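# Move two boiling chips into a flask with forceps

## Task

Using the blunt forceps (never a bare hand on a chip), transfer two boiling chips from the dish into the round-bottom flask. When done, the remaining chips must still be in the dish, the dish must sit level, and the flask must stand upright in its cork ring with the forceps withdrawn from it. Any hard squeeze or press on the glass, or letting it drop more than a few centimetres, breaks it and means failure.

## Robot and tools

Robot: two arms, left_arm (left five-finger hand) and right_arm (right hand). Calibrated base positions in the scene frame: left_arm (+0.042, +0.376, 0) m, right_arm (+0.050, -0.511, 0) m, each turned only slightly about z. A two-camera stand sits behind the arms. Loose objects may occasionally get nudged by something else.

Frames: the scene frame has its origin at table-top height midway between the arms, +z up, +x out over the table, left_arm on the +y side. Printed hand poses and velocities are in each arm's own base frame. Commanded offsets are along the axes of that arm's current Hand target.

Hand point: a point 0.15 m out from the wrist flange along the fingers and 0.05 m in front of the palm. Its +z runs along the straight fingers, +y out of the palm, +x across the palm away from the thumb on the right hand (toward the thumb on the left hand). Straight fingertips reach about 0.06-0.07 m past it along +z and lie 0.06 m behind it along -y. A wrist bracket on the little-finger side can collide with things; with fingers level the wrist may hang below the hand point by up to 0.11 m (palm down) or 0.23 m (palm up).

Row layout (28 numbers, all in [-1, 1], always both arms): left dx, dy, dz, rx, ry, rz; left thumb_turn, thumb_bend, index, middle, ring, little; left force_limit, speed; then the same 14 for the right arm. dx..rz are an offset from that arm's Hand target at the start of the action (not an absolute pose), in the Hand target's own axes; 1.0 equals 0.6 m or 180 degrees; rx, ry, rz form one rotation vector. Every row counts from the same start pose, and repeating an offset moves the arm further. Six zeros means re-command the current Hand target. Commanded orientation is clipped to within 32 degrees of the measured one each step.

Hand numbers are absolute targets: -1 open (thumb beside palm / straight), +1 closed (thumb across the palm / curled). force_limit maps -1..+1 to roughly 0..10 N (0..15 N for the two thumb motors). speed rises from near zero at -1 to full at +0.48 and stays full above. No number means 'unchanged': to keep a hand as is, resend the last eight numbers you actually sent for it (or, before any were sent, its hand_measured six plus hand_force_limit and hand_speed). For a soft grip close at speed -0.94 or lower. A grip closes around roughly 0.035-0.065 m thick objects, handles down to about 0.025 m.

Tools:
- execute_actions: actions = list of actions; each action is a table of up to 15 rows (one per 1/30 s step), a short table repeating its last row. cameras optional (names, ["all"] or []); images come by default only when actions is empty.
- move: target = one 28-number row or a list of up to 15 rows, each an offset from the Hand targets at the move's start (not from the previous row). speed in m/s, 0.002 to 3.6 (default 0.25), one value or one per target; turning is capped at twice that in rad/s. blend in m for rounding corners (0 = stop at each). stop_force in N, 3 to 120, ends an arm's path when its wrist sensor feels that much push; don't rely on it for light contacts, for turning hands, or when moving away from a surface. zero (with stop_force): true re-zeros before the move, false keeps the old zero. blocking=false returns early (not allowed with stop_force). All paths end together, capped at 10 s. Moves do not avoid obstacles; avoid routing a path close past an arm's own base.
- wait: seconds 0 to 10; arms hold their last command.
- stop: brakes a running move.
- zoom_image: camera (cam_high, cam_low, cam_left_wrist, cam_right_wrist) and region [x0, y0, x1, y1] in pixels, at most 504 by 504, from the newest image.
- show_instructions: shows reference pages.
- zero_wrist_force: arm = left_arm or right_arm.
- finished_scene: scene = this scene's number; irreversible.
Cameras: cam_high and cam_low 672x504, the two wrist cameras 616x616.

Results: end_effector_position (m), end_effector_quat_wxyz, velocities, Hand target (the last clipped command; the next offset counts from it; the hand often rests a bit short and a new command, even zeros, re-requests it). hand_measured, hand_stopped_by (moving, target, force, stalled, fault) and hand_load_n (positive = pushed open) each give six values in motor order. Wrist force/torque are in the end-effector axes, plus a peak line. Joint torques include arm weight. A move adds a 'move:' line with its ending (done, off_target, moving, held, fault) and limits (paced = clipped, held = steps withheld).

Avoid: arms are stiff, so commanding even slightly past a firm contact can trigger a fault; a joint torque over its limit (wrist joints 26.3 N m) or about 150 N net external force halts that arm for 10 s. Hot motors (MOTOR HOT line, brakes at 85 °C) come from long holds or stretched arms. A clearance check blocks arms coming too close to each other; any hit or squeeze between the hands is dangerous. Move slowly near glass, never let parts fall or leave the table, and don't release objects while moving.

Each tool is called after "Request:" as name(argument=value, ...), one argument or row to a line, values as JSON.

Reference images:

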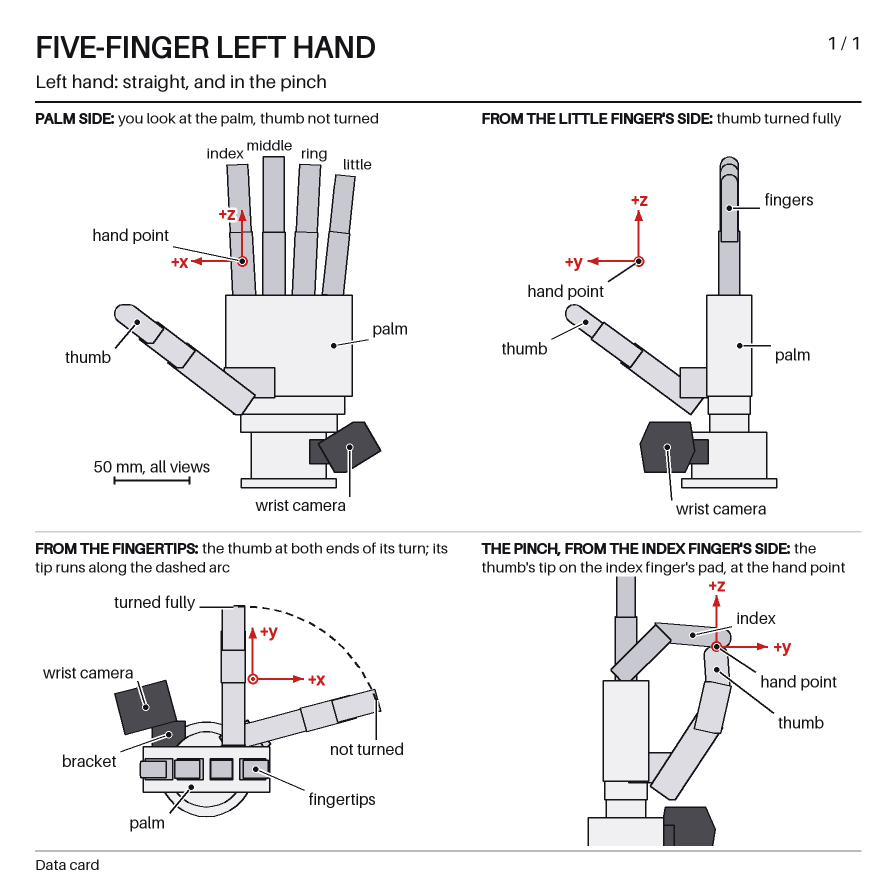

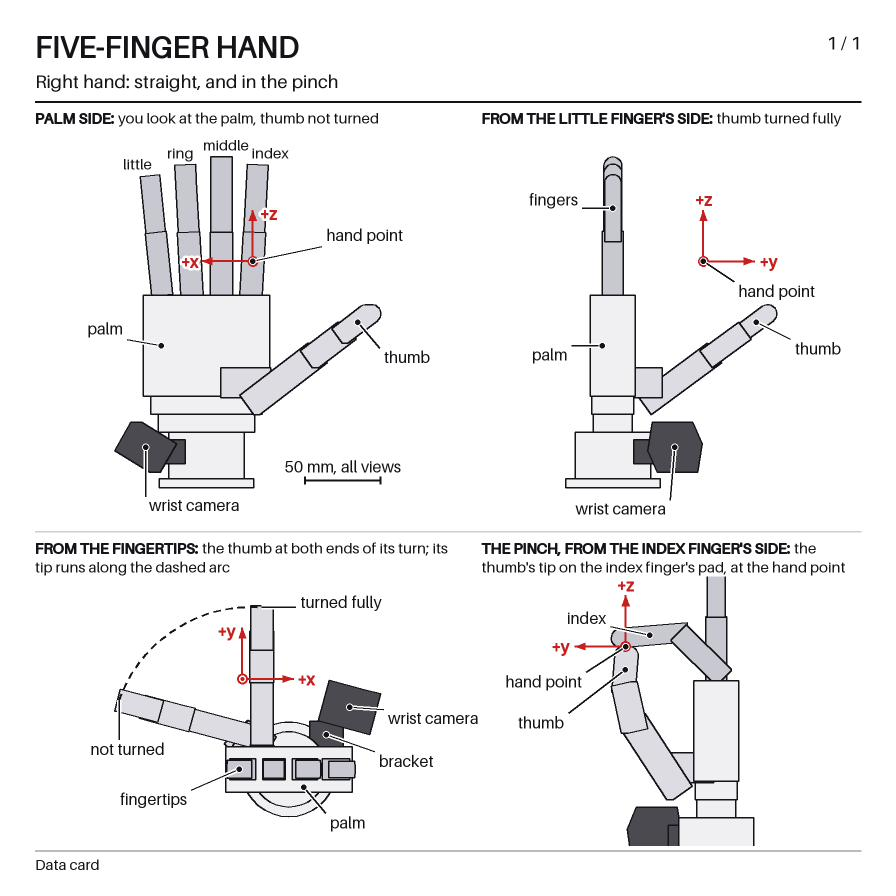

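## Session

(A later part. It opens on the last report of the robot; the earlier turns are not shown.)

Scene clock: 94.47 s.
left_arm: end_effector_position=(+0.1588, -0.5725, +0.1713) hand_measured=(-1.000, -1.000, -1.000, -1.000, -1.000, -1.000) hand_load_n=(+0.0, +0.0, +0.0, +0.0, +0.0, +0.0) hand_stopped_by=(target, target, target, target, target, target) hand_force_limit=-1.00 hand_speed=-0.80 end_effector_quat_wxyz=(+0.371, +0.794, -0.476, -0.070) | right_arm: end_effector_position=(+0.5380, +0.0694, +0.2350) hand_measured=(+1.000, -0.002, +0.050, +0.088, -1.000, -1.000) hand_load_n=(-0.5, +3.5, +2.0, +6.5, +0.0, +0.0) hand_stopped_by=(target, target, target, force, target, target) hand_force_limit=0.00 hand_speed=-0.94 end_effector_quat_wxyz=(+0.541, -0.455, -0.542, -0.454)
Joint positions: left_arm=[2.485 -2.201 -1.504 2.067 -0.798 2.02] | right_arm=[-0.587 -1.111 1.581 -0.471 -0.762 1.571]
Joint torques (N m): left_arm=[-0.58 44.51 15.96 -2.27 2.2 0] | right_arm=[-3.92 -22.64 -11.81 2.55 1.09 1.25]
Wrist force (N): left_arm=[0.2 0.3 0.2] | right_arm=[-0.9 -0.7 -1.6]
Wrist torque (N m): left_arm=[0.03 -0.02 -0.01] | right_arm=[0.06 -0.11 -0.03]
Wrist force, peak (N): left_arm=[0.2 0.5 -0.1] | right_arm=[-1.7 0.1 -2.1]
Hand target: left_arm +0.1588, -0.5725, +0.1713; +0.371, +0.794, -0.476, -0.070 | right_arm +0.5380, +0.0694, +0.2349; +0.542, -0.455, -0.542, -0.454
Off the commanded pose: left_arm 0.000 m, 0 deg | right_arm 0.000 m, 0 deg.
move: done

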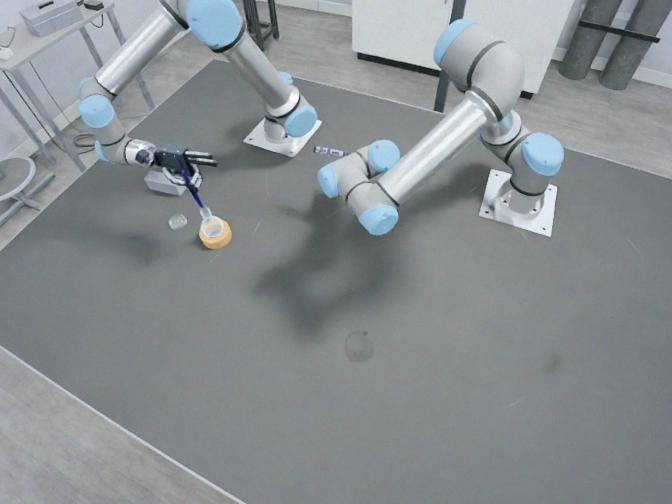

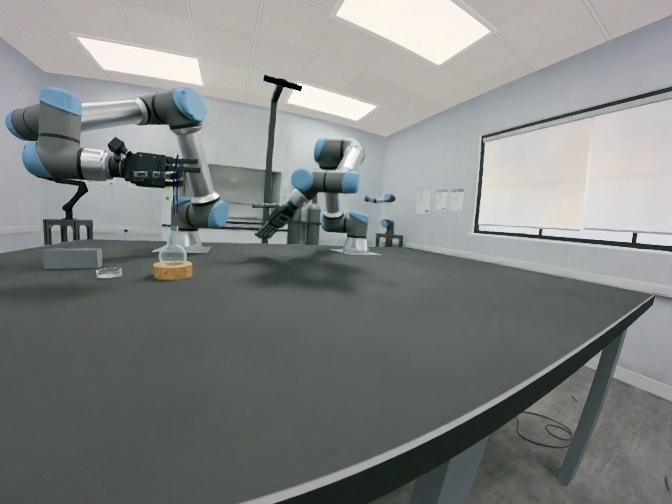

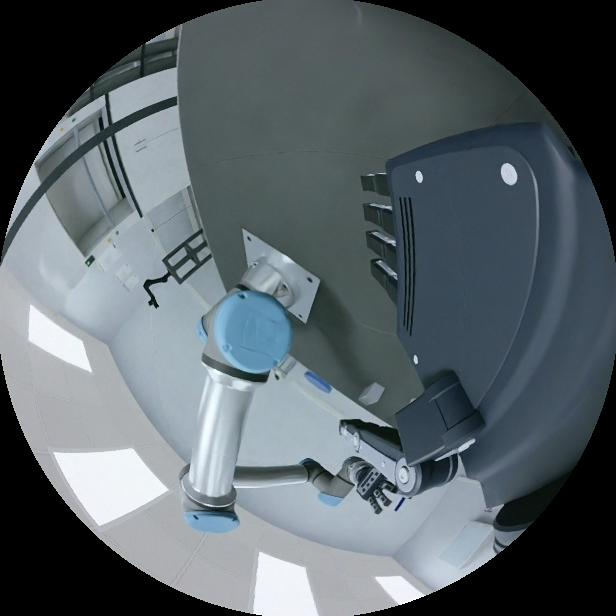

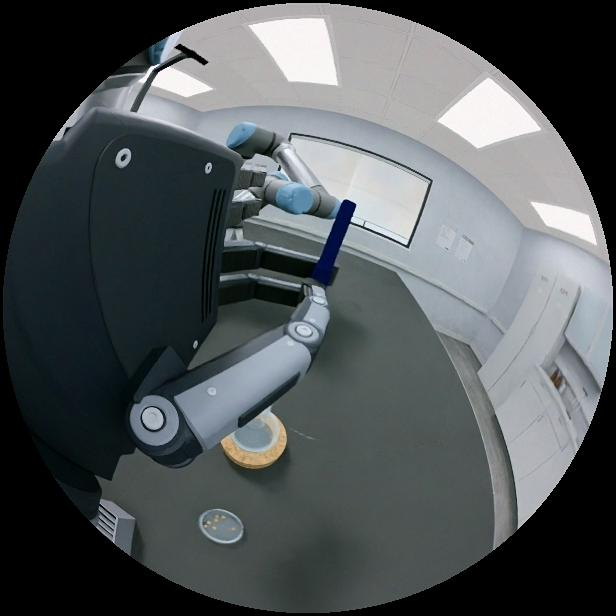

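Request:
move(
  target=[0,0,0,0,0,0,-1,-1,-1,-1,-1,-1,-1,-0.8,-0.0217,-0.0245,-0.0143,0,0,0,1,0,0.053,0.091,-1,-1,0,-0.94],
  speed=0.06,
  cameras=["cam_high","cam_low"],
)

Request:
zoom_image(
  camera="cam_high",
  region=[190, 195, 230, 235],
)

Request:
zoom_image(
  camera="cam_low",
  region=[155, 205, 195, 245],
)

Scene clock: 97.37 s.
left_arm: end_effector_position=(+0.1588, -0.5725, +0.1713) hand_measured=(-1.000, -1.000, -1.000, -1.000, -1.000, -1.000) hand_load_n=(+0.0, -0.5, +0.0, +0.0, +0.0, +0.0) hand_stopped_by=(target, target, target, target, target, target) hand_force_limit=-1.00 hand_speed=-0.80 end_effector_quat_wxyz=(+0.371, +0.794, -0.476, -0.070) | right_arm: end_effector_position=(+0.5250, +0.0582, +0.2219) hand_measured=(+1.000, -0.002, +0.050, +0.088, -1.000, -1.000) hand_load_n=(-0.5, +3.5, +2.5, +7.0, +0.0, +0.0) hand_stopped_by=(target, target, target, force, target, target) hand_force_limit=0.00 hand_speed=-0.94 end_effector_quat_wxyz=(+0.541, -0.455, -0.542, -0.454) end_effector_velocity=(+0.002, +0.001, +0.002) end_effector_angular_velocity=(+0.001, +0.001, -0.002)
Joint positions: left_arm=[2.485 -2.201 -1.504 2.067 -0.798 2.02] | right_arm=[-0.618 -1.114 1.624 -0.511 -0.793 1.571]
Joint velocities: left_arm=[within noise] | right_arm=[0.004 0 -0.006 0.007 0.006 -0.001]
Joint torques (N m): left_arm=[-0.17 44.78 15.55 -2.37 2.03 0.07] | right_arm=[11.98 -44.01 -18.47 2.52 1.13 -0.85]
Wrist force (N): left_arm=[0.0 0.1 0.1] | right_arm=[-1.0 -0.6 -1.5]
Wrist torque (N m): left_arm=[0.01 0.00 -0.01] | right_arm=[0.08 -0.09 -0.03]
Wrist force, peak (N): left_arm=[0.4 0.3 0.1] | right_arm=[-1.4 -0.9 -1.8]
Hand target: left_arm +0.1588, -0.5725, +0.1713; +0.371, +0.794, -0.476, -0.070 | right_arm +0.5250, +0.0584, +0.2219; +0.542, -0.455, -0.542, -0.454
Off the commanded pose: left_arm 0.000 m, 0 deg | right_arm 0.000 m, 0 deg.
move: done
Images, in order (width x height): cam_high 672x504, cam_low 672x504.

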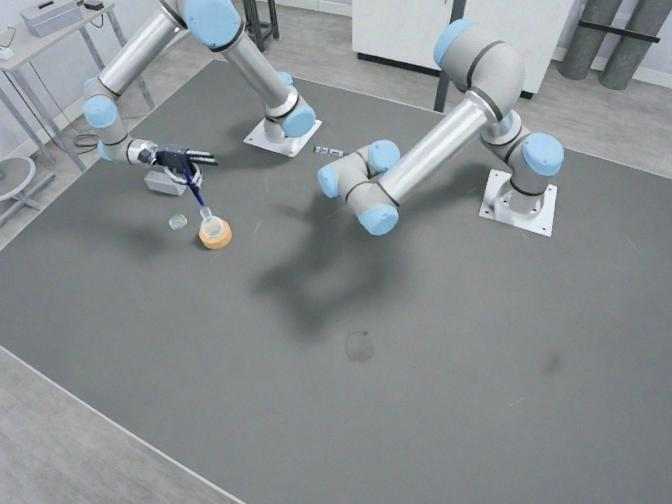

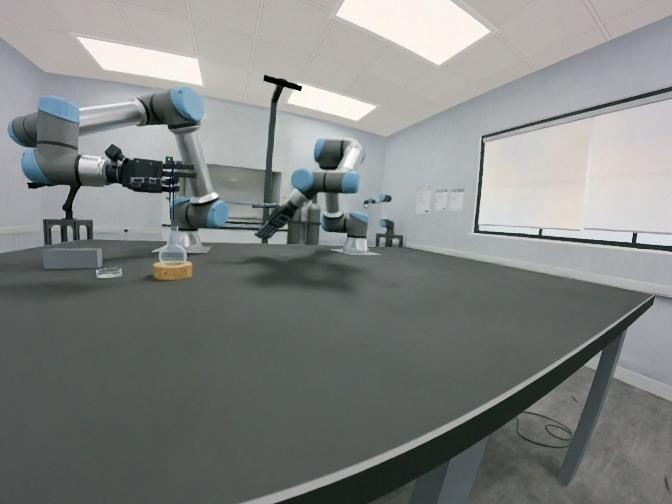

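Scaled by 12.600 from the camera's 672x504 image, which has a finer 960x720 frame.

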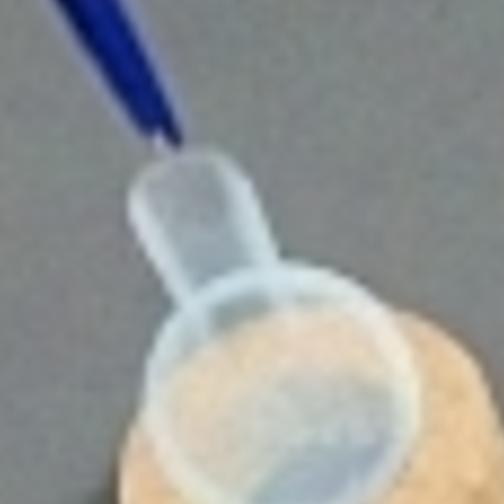

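Scaled by 12.600 from the camera's 672x504 image, which has a finer 960x720 frame.

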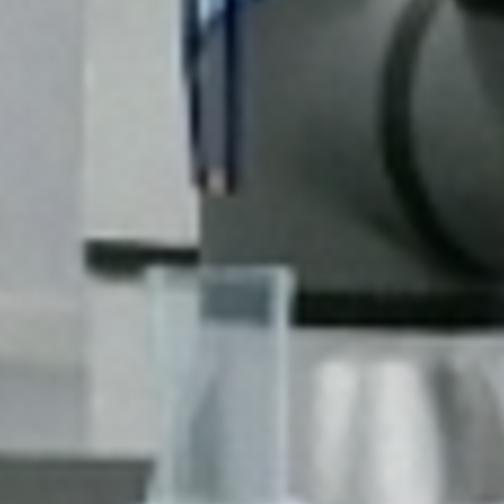

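Request:
move(
  target=[0,0,0,0,0,0,-1,-1,-1,-1,-1,-1,-1,-0.8,-0.0442,-0.0013,0.002,0,0,0,1,0,0.053,0.091,-1,-1,0,-0.94],
  speed=0.03,
  stop_force=3,
  cameras=["cam_high","cam_low"],
)

Request:
zoom_image(
  camera="cam_high",
  region=[190, 195, 230, 235],
)

Request:
zoom_image(
  camera="cam_low",
  region=[155, 205, 195, 245],
)

Scene clock: 99.97 s.
left_arm: end_effector_position=(+0.1588, -0.5725, +0.1713) hand_measured=(-1.000, -1.000, -1.000, -1.000, -1.000, -1.000) hand_load_n=(+0.0, +0.0, +0.0, +0.0, +0.5, +0.0) hand_stopped_by=(target, target, target, target, target, target) hand_force_limit=-1.00 hand_speed=-0.80 end_effector_quat_wxyz=(+0.371, +0.794, -0.476, -0.070) | right_arm: end_effector_position=(+0.5240, +0.0594, +0.1954) hand_measured=(+1.000, -0.002, +0.050, +0.088, -1.000, -1.000) hand_load_n=(-0.5, +3.5, +2.0, +6.5, +0.0, +0.0) hand_stopped_by=(target, target, target, force, target, target) hand_force_limit=0.00 hand_speed=-0.94 end_effector_quat_wxyz=(+0.542, -0.455, -0.542, -0.454)
Joint positions: left_arm=[2.485 -2.201 -1.504 2.067 -0.798 2.02] | right_arm=[-0.618 -1.084 1.656 -0.572 -0.792 1.571]
Joint torques (N m): left_arm=[-0.19 44.79 15.69 -2.36 2.26 0.03] | right_arm=[10.07 -46.65 -20.76 1.55 0.84 0.09]
Wrist force (N): left_arm=[0.1 0.1 0.1] | right_arm=[-0.9 -0.6 -1.4]
Wrist torque (N m): left_arm=[0.00 -0.01 0.00] | right_arm=[0.06 -0.11 -0.02]
Wrist force, peak (N): left_arm=[0.4 0.3 0.2] | right_arm=[-1.1 -0.7 -1.7]
Hand target: left_arm +0.1588, -0.5725, +0.1713; +0.371, +0.794, -0.476, -0.070 | right_arm +0.5240, +0.0594, +0.1954; +0.542, -0.455, -0.542, -0.454
Off the commanded pose: left_arm 0.000 m, 0 deg | right_arm 0.000 m, 0 deg.
move: done
Images, in order (width x height): cam_high 672x504, cam_low 672x504.

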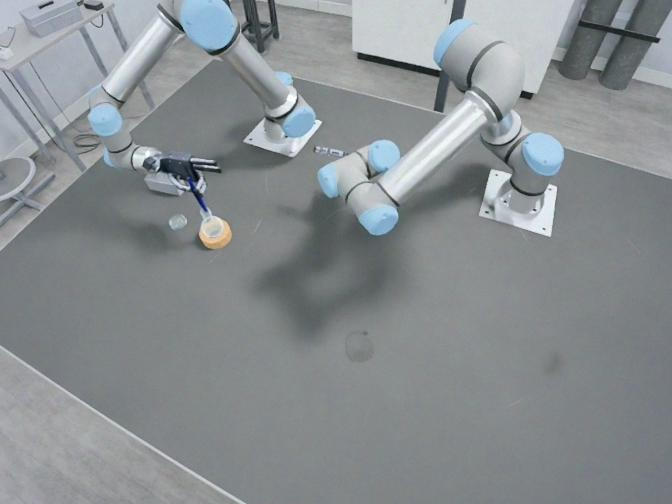

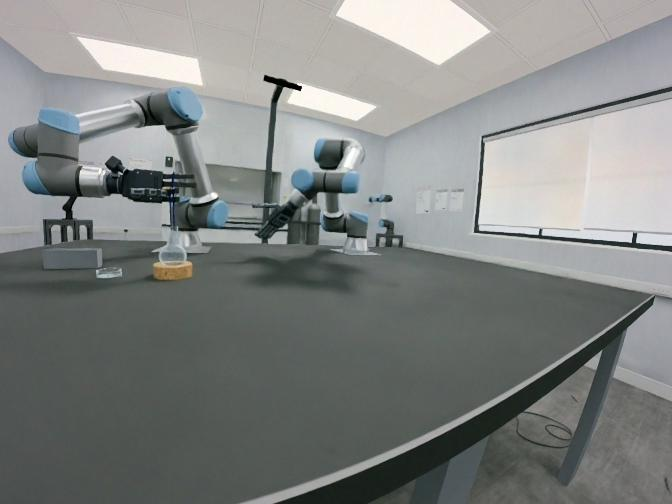

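Scaled by 12.600 from the camera's 672x504 image, which has a finer 960x720 frame.

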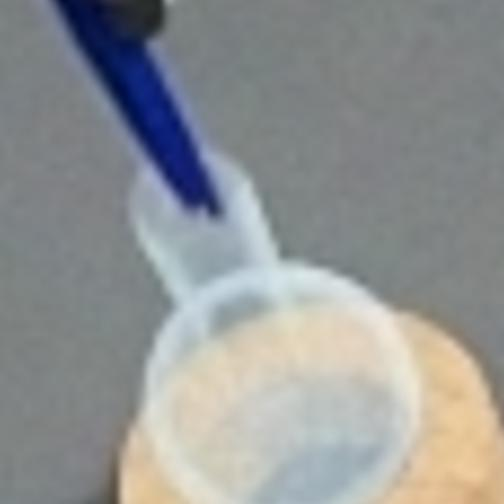

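Scaled by 12.600 from the camera's 672x504 image, which has a finer 960x720 frame.

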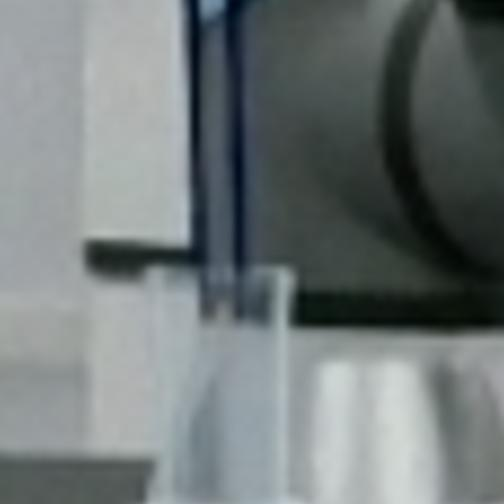

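Request:
move(
  target=[
    [0,0,0,0,0,0,-1,-1,-1,-1,-1,-1,-1,-0.8,0,0.0033,-0.0003,0,0,0,1,0,0.053,0.091,-1,-1,0,-0.94],
    [0,0,0,0,0,0,-1,-1,-1,-1,-1,-1,-1,-0.8,0,0.0033,-0.0003,0,0,0,1,0,0.024,0.062,-1,-1,0,-0.9],
  ],
  speed=0.03,
  cameras=["cam_high","cam_low"],
)

Request:
zoom_image(
  camera="cam_high",
  region=[190, 195, 230, 235],
)

Request:
zoom_image(
  camera="cam_low",
  region=[150, 205, 200, 285],
)

Scene clock: 101.97 s.
left_arm: end_effector_position=(+0.1588, -0.5725, +0.1713) hand_measured=(-1.000, -1.000, -1.000, -1.000, -1.000, -1.000) hand_load_n=(+0.0, +0.0, +0.0, +0.0, +0.0, +0.0) hand_stopped_by=(target, target, target, target, target, target) hand_force_limit=-1.00 hand_speed=-0.80 end_effector_quat_wxyz=(+0.371, +0.794, -0.476, -0.070) | right_arm: end_effector_position=(+0.5260, +0.0596, +0.1954) hand_measured=(+1.000, +0.000, +0.024, +0.062, -1.000, -1.000) hand_load_n=(+0.0, +1.5, +1.5, +2.5, +0.0, +0.0) hand_stopped_by=(target, target, target, target, target, target) hand_force_limit=0.00 hand_speed=-0.90 end_effector_quat_wxyz=(+0.542, -0.455, -0.542, -0.454)
Joint positions: left_arm=[2.485 -2.201 -1.504 2.067 -0.798 2.02] | right_arm=[-0.615 -1.081 1.65 -0.57 -0.79 1.571]
Joint torques (N m): left_arm=[-0.57 44.47 16.04 -2.4 2.03 0.11] | right_arm=[0.06 -36.18 -8.95 0.16 -0.59 1.18]
Wrist force (N): left_arm=[0.2 -0.2 -0.1] | right_arm=[-1.0 -0.5 -1.5]
Wrist torque (N m): left_arm=[-0.02 -0.04 0.01] | right_arm=[0.09 -0.09 -0.03]
Wrist force, peak (N): left_arm=[0.2 0.1 0.3] | right_arm=[-1.2 -0.9 -1.5]
Hand target: left_arm +0.1588, -0.5725, +0.1713; +0.371, +0.794, -0.476, -0.070 | right_arm +0.5260, +0.0596, +0.1954; +0.542, -0.455, -0.542, -0.454
Off the commanded pose: left_arm 0.000 m, 0 deg | right_arm 0.000 m, 0 deg.
move: done
Images, in order (width x height): cam_high 672x504, cam_low 672x504.

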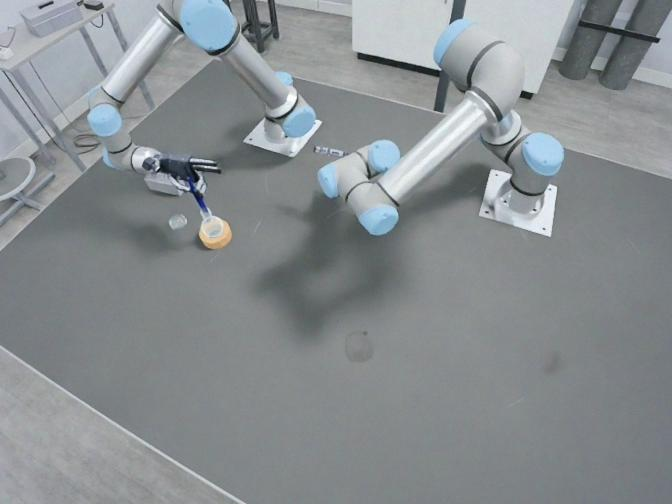

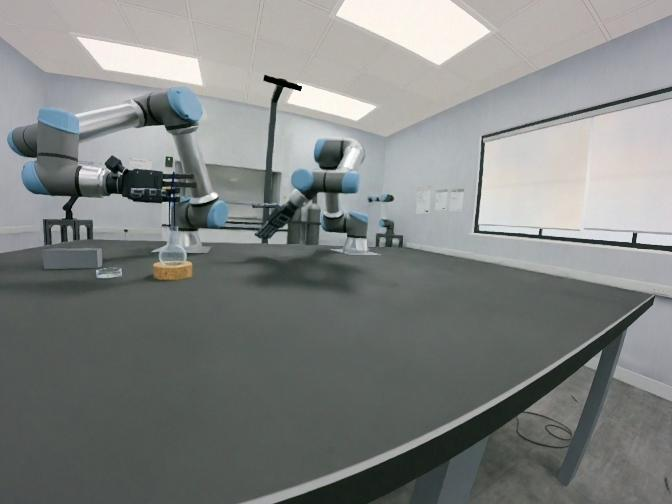

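Scaled by 12.600 from the camera's 672x504 image, which has a finer 960x720 frame.

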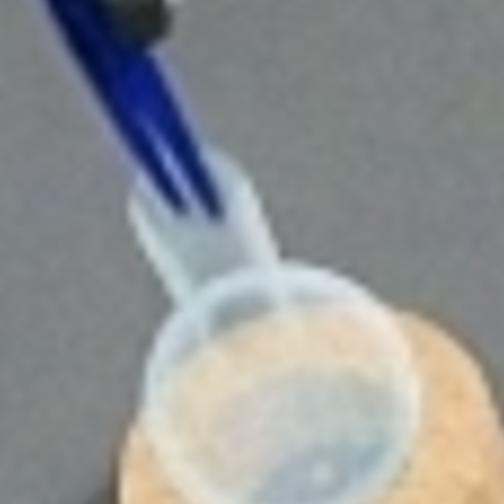

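Scaled by 6.300 from the camera's 672x504 image, which has a finer 960x720 frame.

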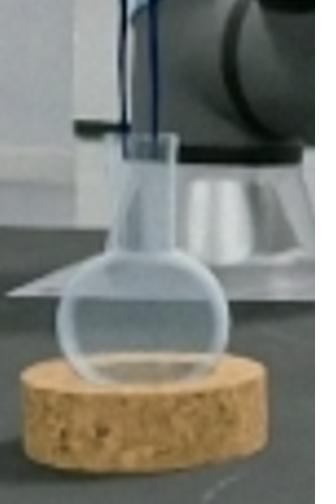

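Request:
move(
  target=[
    [0,0,0,0,0,0,-1,-1,-1,-1,-1,-1,-1,-0.8,0.066,0,0,0,0,0,1,0,0.024,0.062,-1,-1,0,-0.9],
    [0,0,0,0,0,0,-1,-1,-1,-1,-1,-1,-1,-0.8,0.066,-0.0687,-0.1397,0.0556,0,0,1,0,0.024,0.062,-1,-1,0,-0.9],
    [0,0,0,0,0,0,-1,-1,-1,-1,-1,-1,-1,-0.8,-0.059,-0.1442,-0.2787,0.2778,0,0,1,0,0.024,0.062,-1,-1,0,-0.9],
    [0,0,0,0,0,0,-1,-1,-1,-1,-1,-1,-1,-0.8,-0.1457,-0.0312,-0.2343,0.5333,0,0,1,0,0.024,0.062,-1,-1,0,-0.9],
  ],
  speed=[0.06,0.15,0.15,0.15],
  blend=[0.005,0.03,0.03,0],
  cameras=["cam_high","cam_low","cam_right_wrist"],
)

Request:
zoom_image(
  camera="cam_low",
  region=[85, 245, 135, 285],
)

Request:
zoom_image(
  camera="cam_high",
  region=[155, 200, 195, 235],
)

Request:
zoom_image(
  camera="cam_high",
  region=[190, 205, 240, 255],
)

Scene clock: 111.83 s.
left_arm: end_effector_position=(+0.1588, -0.5725, +0.1713) hand_measured=(-1.000, -1.000, -1.000, -1.000, -1.000, -1.000) hand_load_n=(+0.0, +0.0, +0.0, +0.0, +0.0, +0.0) hand_stopped_by=(target, target, target, target, target, target) hand_force_limit=-1.00 hand_speed=-0.80 end_effector_quat_wxyz=(+0.371, +0.794, -0.476, -0.070) | right_arm: end_effector_position=(+0.5320, -0.0821, +0.1080) hand_measured=(+1.000, +0.000, +0.024, +0.062, -1.000, -1.000) hand_load_n=(+0.0, +1.5, +1.5, +2.5, +0.0, +0.0) hand_stopped_by=(target, target, target, target, target, target) hand_force_limit=0.00 hand_speed=-0.90 end_effector_quat_wxyz=(+0.700, +0.098, -0.700, +0.098)
Joint positions: left_arm=[2.485 -2.201 -1.504 2.067 -0.798 2.02] | right_arm=[-0.259 -0.368 0.566 -0.198 -2.109 1.571]
Joint torques (N m): left_arm=[-0.46 44.67 16.34 -2.29 2.3 0.19] | right_arm=[-9.08 -68.69 -11.97 0.22 -0.06 1.04]
Wrist force (N): left_arm=[0.1 0.2 -0.2] | right_arm=[-1.1 -0.4 -1.2]
Wrist torque (N m): left_arm=[0.04 -0.02 -0.01] | right_arm=[0.08 -0.07 -0.05]
Wrist force, peak (N): left_arm=[0.2 0.8 0.0] | right_arm=[-1.1 -1.1 -1.7]
Hand target: left_arm +0.1588, -0.5725, +0.1713; +0.371, +0.794, -0.476, -0.070 | right_arm +0.5320, -0.0822, +0.1081; +0.700, +0.098, -0.700, +0.099
Off the commanded pose: left_arm 0.000 m, 0 deg | right_arm 0.000 m, 0 deg.
move: done
Images, in order (width x height): cam_high 672x504, cam_low 672x504, cam_right_wrist 616x616.

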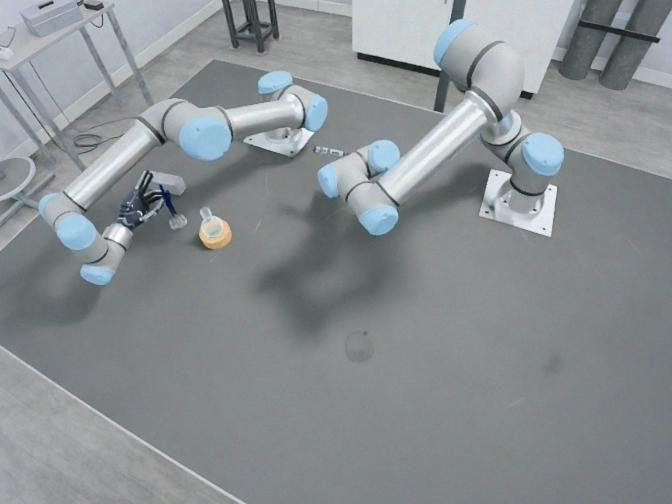

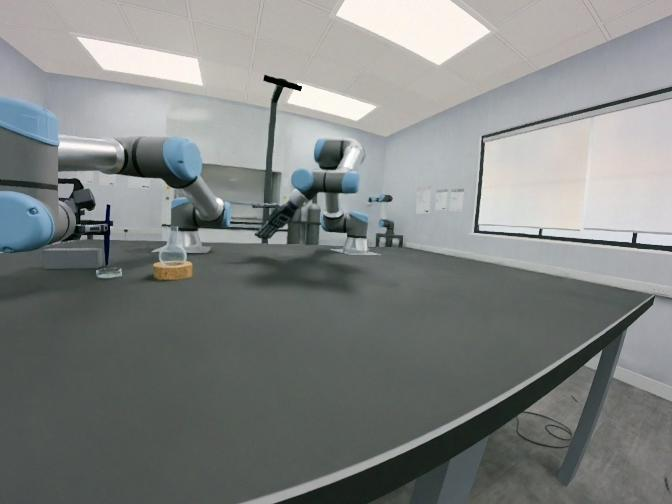

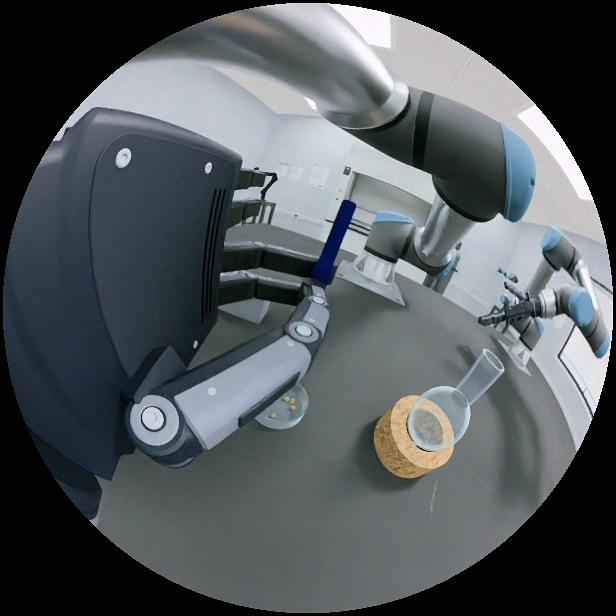

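Scaled by 10.080 from the camera's 672x504 image, which has a finer 960x720 frame.

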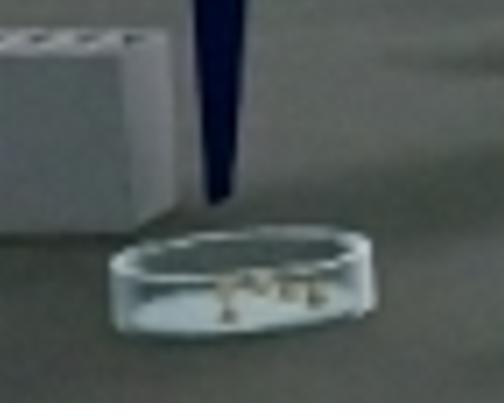

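Scaled by 12.600 from the camera's 672x504 image, which has a finer 960x720 frame.

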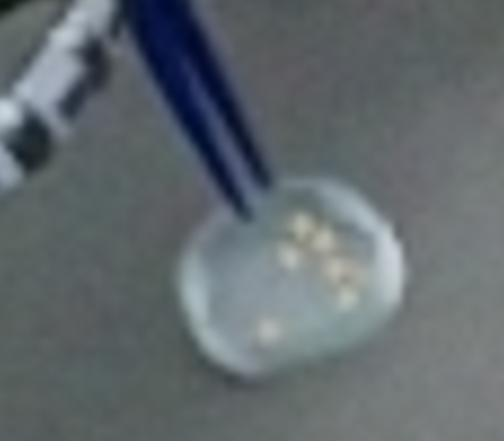

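Scaled by 10.080 from the camera's 672x504 image, which has a finer 960x720 frame.

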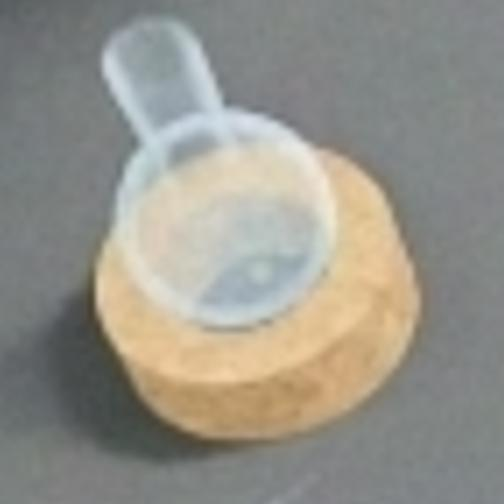

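Request:
zoom_image(
  camera="cam_low",
  region=[98, 262, 122, 282],
)

Request:
zoom_image(
  camera="cam_high",
  region=[168, 212, 190, 232],
)

Scaled by 21.000 from the camera's 672x504 image, which has a finer 960x720 frame.

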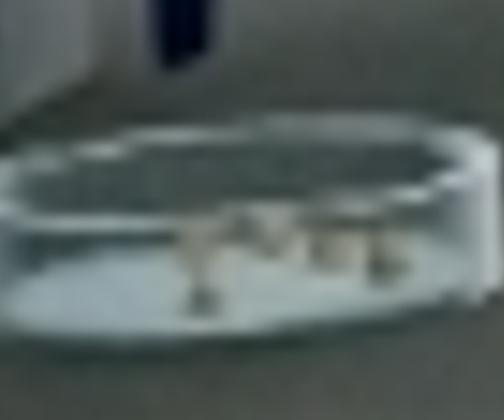

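Scaled by 22.909 from the camera's 672x504 image, which has a finer 960x720 frame.

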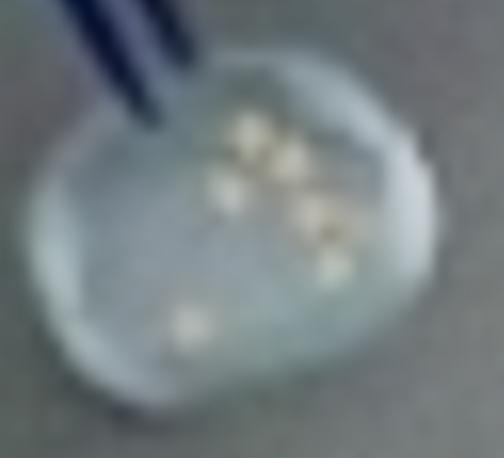

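Request:
move(
  target=[0,0,0,0,0,0,-1,-1,-1,-1,-1,-1,-1,-0.8,-0.0408,0.001,-0.0003,0,0,0,1,0,0.024,0.062,-1,-1,0,-0.9],
  speed=0.02,
  stop_force=3,
  cameras=["cam_high","cam_low"],
)

Request:
zoom_image(
  camera="cam_low",
  region=[98, 262, 122, 282],
)

Request:
zoom_image(
  camera="cam_high",
  region=[168, 212, 190, 232],
)

Scene clock: 115.23 s.
left_arm: end_effector_position=(+0.1588, -0.5725, +0.1713) hand_measured=(-1.000, -1.000, -1.000, -1.000, -1.000, -1.000) hand_load_n=(+0.0, +0.0, +0.0, +0.0, +0.0, +0.0) hand_stopped_by=(target, target, target, target, target, target) hand_force_limit=-1.00 hand_speed=-0.80 end_effector_quat_wxyz=(+0.371, +0.794, -0.476, -0.070) | right_arm: end_effector_position=(+0.5320, -0.0815, +0.0836) hand_measured=(+1.000, +0.000, +0.024, +0.062, -1.000, -1.000) hand_load_n=(+0.0, +1.5, +1.5, +2.5, +0.0, +0.0) hand_stopped_by=(target, target, target, target, target, target) hand_force_limit=0.00 hand_speed=-0.90 end_effector_quat_wxyz=(+0.700, +0.098, -0.700, +0.099)
Joint positions: left_arm=[2.485 -2.201 -1.504 2.067 -0.798 2.02] | right_arm=[-0.258 -0.346 0.584 -0.238 -2.108 1.571]
Joint torques (N m): left_arm=[-0.1 45.42 15.55 -2.34 2.34 0] | right_arm=[9.62 -68.01 -23.03 2.89 0.65 -0.92]
Wrist force (N): left_arm=[0.3 0.0 0.2] | right_arm=[-1.0 -0.7 -1.3]
Wrist torque (N m): left_arm=[-0.01 -0.05 0.01] | right_arm=[0.04 -0.09 -0.05]
Wrist force, peak (N): left_arm=[-0.1 0.3 0.3] | right_arm=[-1.1 -0.7 -1.5]
Hand target: left_arm +0.1588, -0.5725, +0.1713; +0.371, +0.794, -0.476, -0.070 | right_arm +0.5320, -0.0816, +0.0836; +0.700, +0.098, -0.700, +0.099
Off the commanded pose: left_arm 0.000 m, 0 deg | right_arm 0.000 m, 0 deg.
move: done
Images, in order (width x height): cam_high 672x504, cam_low 672x504.

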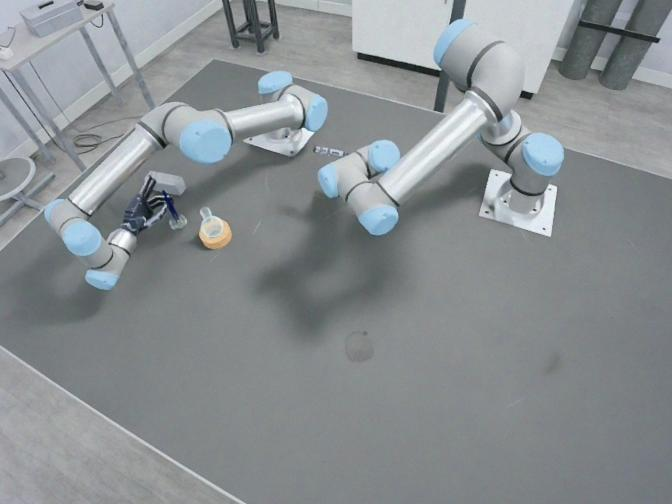

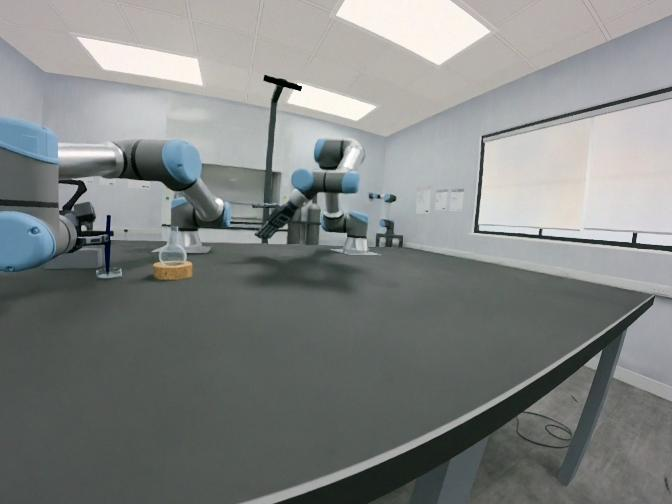

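Scaled by 21.000 from the camera's 672x504 image, which has a finer 960x720 frame.

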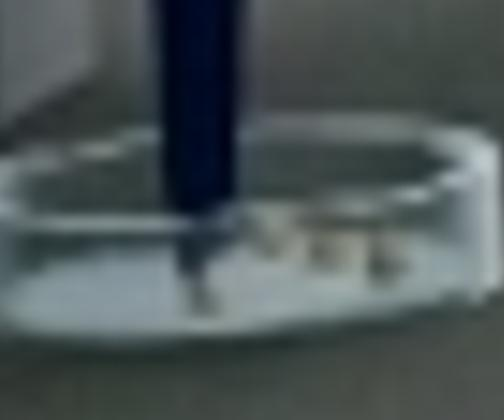

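Scaled by 22.909 from the camera's 672x504 image, which has a finer 960x720 frame.

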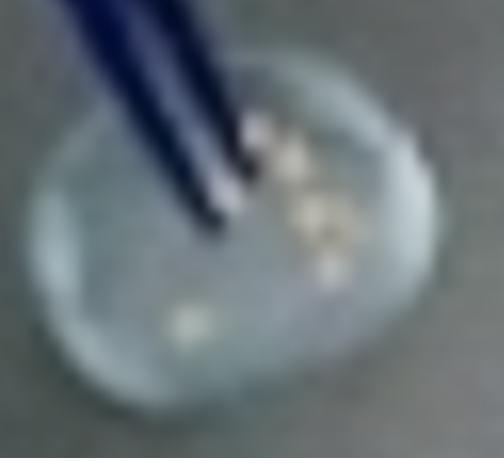

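Request:
move(
  target=[0,0,0,0,0,0,-1,-1,-1,-1,-1,-1,-1,-0.8,0,0,0,0,0,0,1,0,0.054,0.092,-1,-1,0,-0.94],
  speed=0.02,
  cameras=["cam_high","cam_low"],
)

Request:
zoom_image(
  camera="cam_low",
  region=[98, 262, 122, 282],
)

Request:
zoom_image(
  camera="cam_high",
  region=[168, 212, 190, 232],
)

Scene clock: 118.33 s.
left_arm: end_effector_position=(+0.1588, -0.5725, +0.1713) hand_measured=(-1.000, -1.000, -1.000, -1.000, -1.000, -1.000) hand_load_n=(+0.0, +0.0, +0.0, +0.0, +0.0, +0.0) hand_stopped_by=(target, target, target, target, target, target) hand_force_limit=-1.00 hand_speed=-0.80 end_effector_quat_wxyz=(+0.371, +0.794, -0.476, -0.070) | right_arm: end_effector_position=(+0.5320, -0.0815, +0.0836) hand_measured=(+1.000, +0.000, +0.054, +0.082, -1.000, -1.000) hand_load_n=(-1.0, +3.0, +3.0, +5.0, +0.0, +0.0) hand_stopped_by=(target, target, target, force, target, target) hand_force_limit=0.00 hand_speed=-0.94 end_effector_quat_wxyz=(+0.700, +0.098, -0.700, +0.099)
Joint positions: left_arm=[2.485 -2.201 -1.504 2.067 -0.798 2.02] | right_arm=[-0.258 -0.346 0.584 -0.238 -2.108 1.571]
Joint torques (N m): left_arm=[-0.39 45.48 16.68 -2.29 2.31 0.09] | right_arm=[3.45 -68.09 -23.33 2.7 -0.48 -1.04]
Wrist force (N): left_arm=[0.1 0.0 -0.1] | right_arm=[-1.0 -0.6 -1.2]
Wrist torque (N m): left_arm=[0.01 -0.03 0.00] | right_arm=[0.05 -0.10 -0.05]
Wrist force, peak (N): left_arm=[0.4 0.3 0.1] | right_arm=[-1.2 -0.6 -1.5]
Hand target: left_arm +0.1588, -0.5725, +0.1713; +0.371, +0.794, -0.476, -0.070 | right_arm +0.5320, -0.0816, +0.0836; +0.700, +0.098, -0.700, +0.099
Off the commanded pose: left_arm 0.000 m, 0 deg | right_arm 0.000 m, 0 deg.
move: done
Images, in order (width x height): cam_high 672x504, cam_low 672x504.

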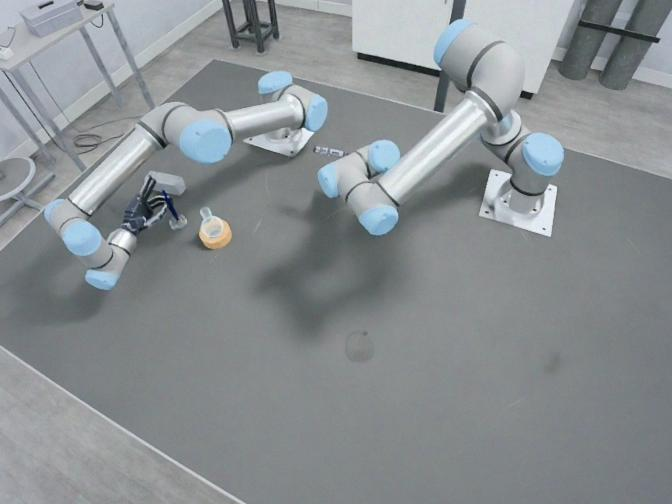

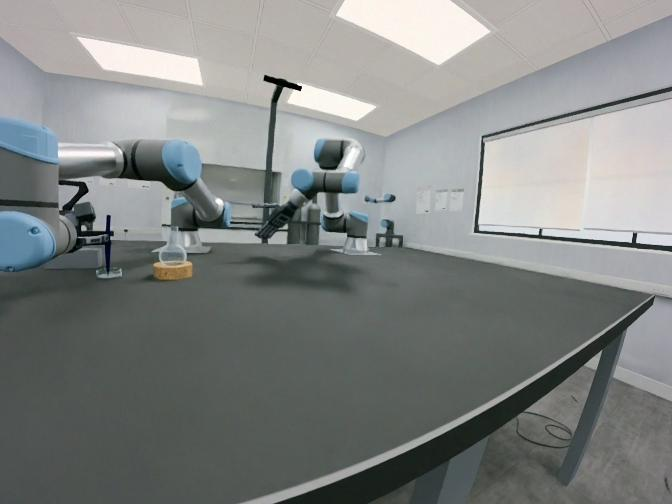

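Scaled by 21.000 from the camera's 672x504 image, which has a finer 960x720 frame.

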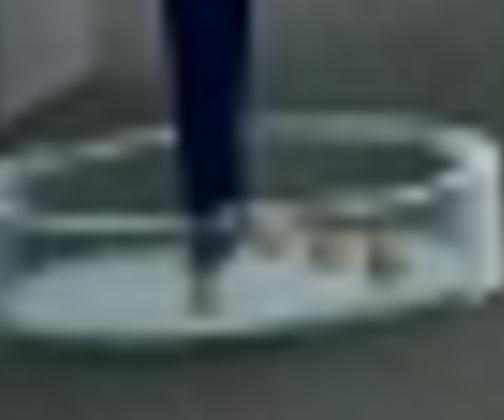

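Scaled by 22.909 from the camera's 672x504 image, which has a finer 960x720 frame.

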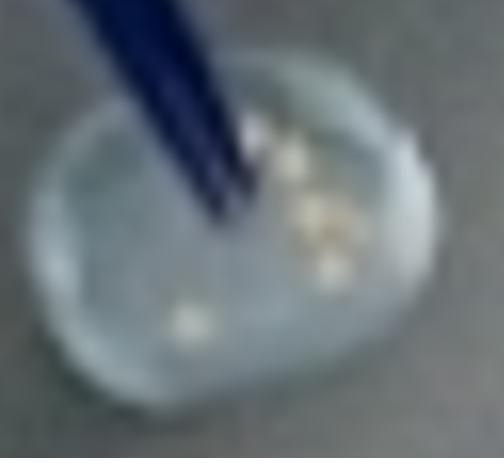

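Request:
move(
  target=[0,0,0,0,0,0,-1,-1,-1,-1,-1,-1,-1,-0.8,0.04,0,0,0,0,0,1,0,0.054,0.092,-1,-1,0,-0.94],
  speed=0.04,
  cameras=["cam_high","cam_low"],
)

Request:
zoom_image(
  camera="cam_low",
  region=[95, 255, 125, 285],
)

Request:
zoom_image(
  camera="cam_high",
  region=[165, 207, 190, 232],
)

Scene clock: 119.50 s.
left_arm: end_effector_position=(+0.1588, -0.5725, +0.1713) hand_measured=(-1.000, -1.000, -1.000, -1.000, -1.000, -1.000) hand_load_n=(+0.0, +0.0, +0.0, +0.0, +0.0, +0.0) hand_stopped_by=(target, target, target, target, target, target) hand_force_limit=-1.00 hand_speed=-0.80 end_effector_quat_wxyz=(+0.371, +0.794, -0.476, -0.070) | right_arm: end_effector_position=(+0.5320, -0.0816, +0.1078) hand_measured=(+1.000, +0.000, +0.054, +0.082, -1.000, -1.000) hand_load_n=(-1.0, +3.0, +3.0, +4.5, +0.0, +0.0) hand_stopped_by=(target, target, target, force, target, target) hand_force_limit=0.00 hand_speed=-0.94 end_effector_quat_wxyz=(+0.700, +0.098, -0.700, +0.099) end_effector_velocity=(+0.000, -0.001, -0.003) end_effector_angular_velocity=(-0.002, -0.003, -0.001)
Joint positions: left_arm=[2.485 -2.201 -1.504 2.067 -0.798 2.02] | right_arm=[-0.258 -0.369 0.567 -0.198 -2.108 1.571]
Joint velocities: left_arm=[within noise] | right_arm=[-0.002 0.002 0.002 -0.006 -0.001 0.002]
Joint torques (N m): left_arm=[-0.12 45 15.84 -2.33 2.44 0.17] | right_arm=[4.41 -43.48 -11.13 0.27 0.18 -0.66]
Wrist force (N): left_arm=[0.0 -0.1 -0.1] | right_arm=[-1.0 -0.5 -1.4]
Wrist torque (N m): left_arm=[-0.01 0.00 -0.01] | right_arm=[0.08 -0.08 -0.04]
Wrist force, peak (N): left_arm=[-0.1 0.5 0.1] | right_arm=[-1.4 -0.7 -1.5]
Hand target: left_arm +0.1588, -0.5725, +0.1713; +0.371, +0.794, -0.476, -0.070 | right_arm +0.5320, -0.0815, +0.1076; +0.700, +0.098, -0.700, +0.099
Off the commanded pose: left_arm 0.000 m, 0 deg | right_arm 0.000 m, 0 deg.
move: done
Images, in order (width x height): cam_high 672x504, cam_low 672x504.

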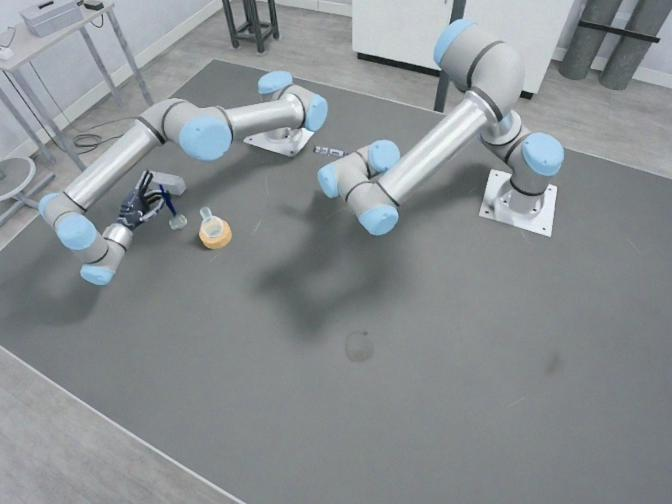

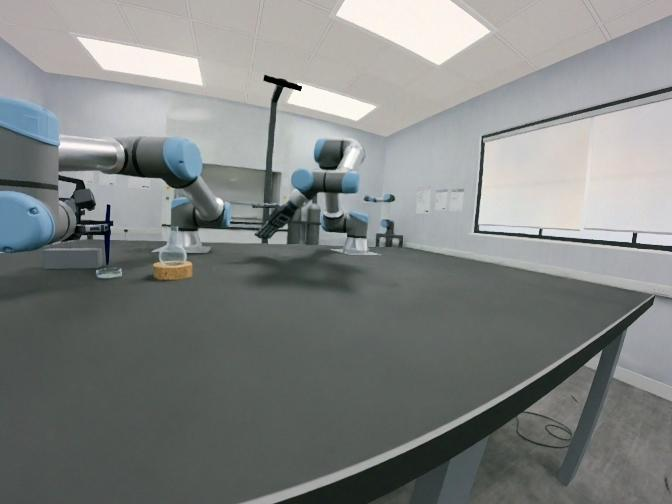

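Scaled by 16.800 from the camera's 672x504 image, which has a finer 960x720 frame.

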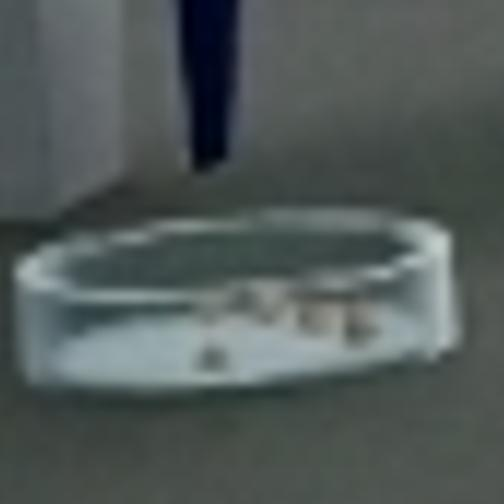

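Scaled by 20.160 from the camera's 672x504 image, which has a finer 960x720 frame.

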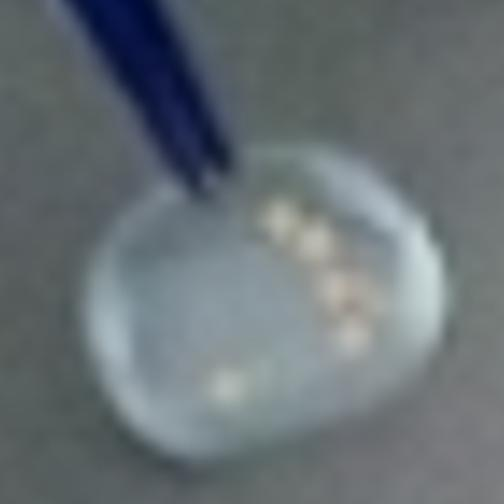

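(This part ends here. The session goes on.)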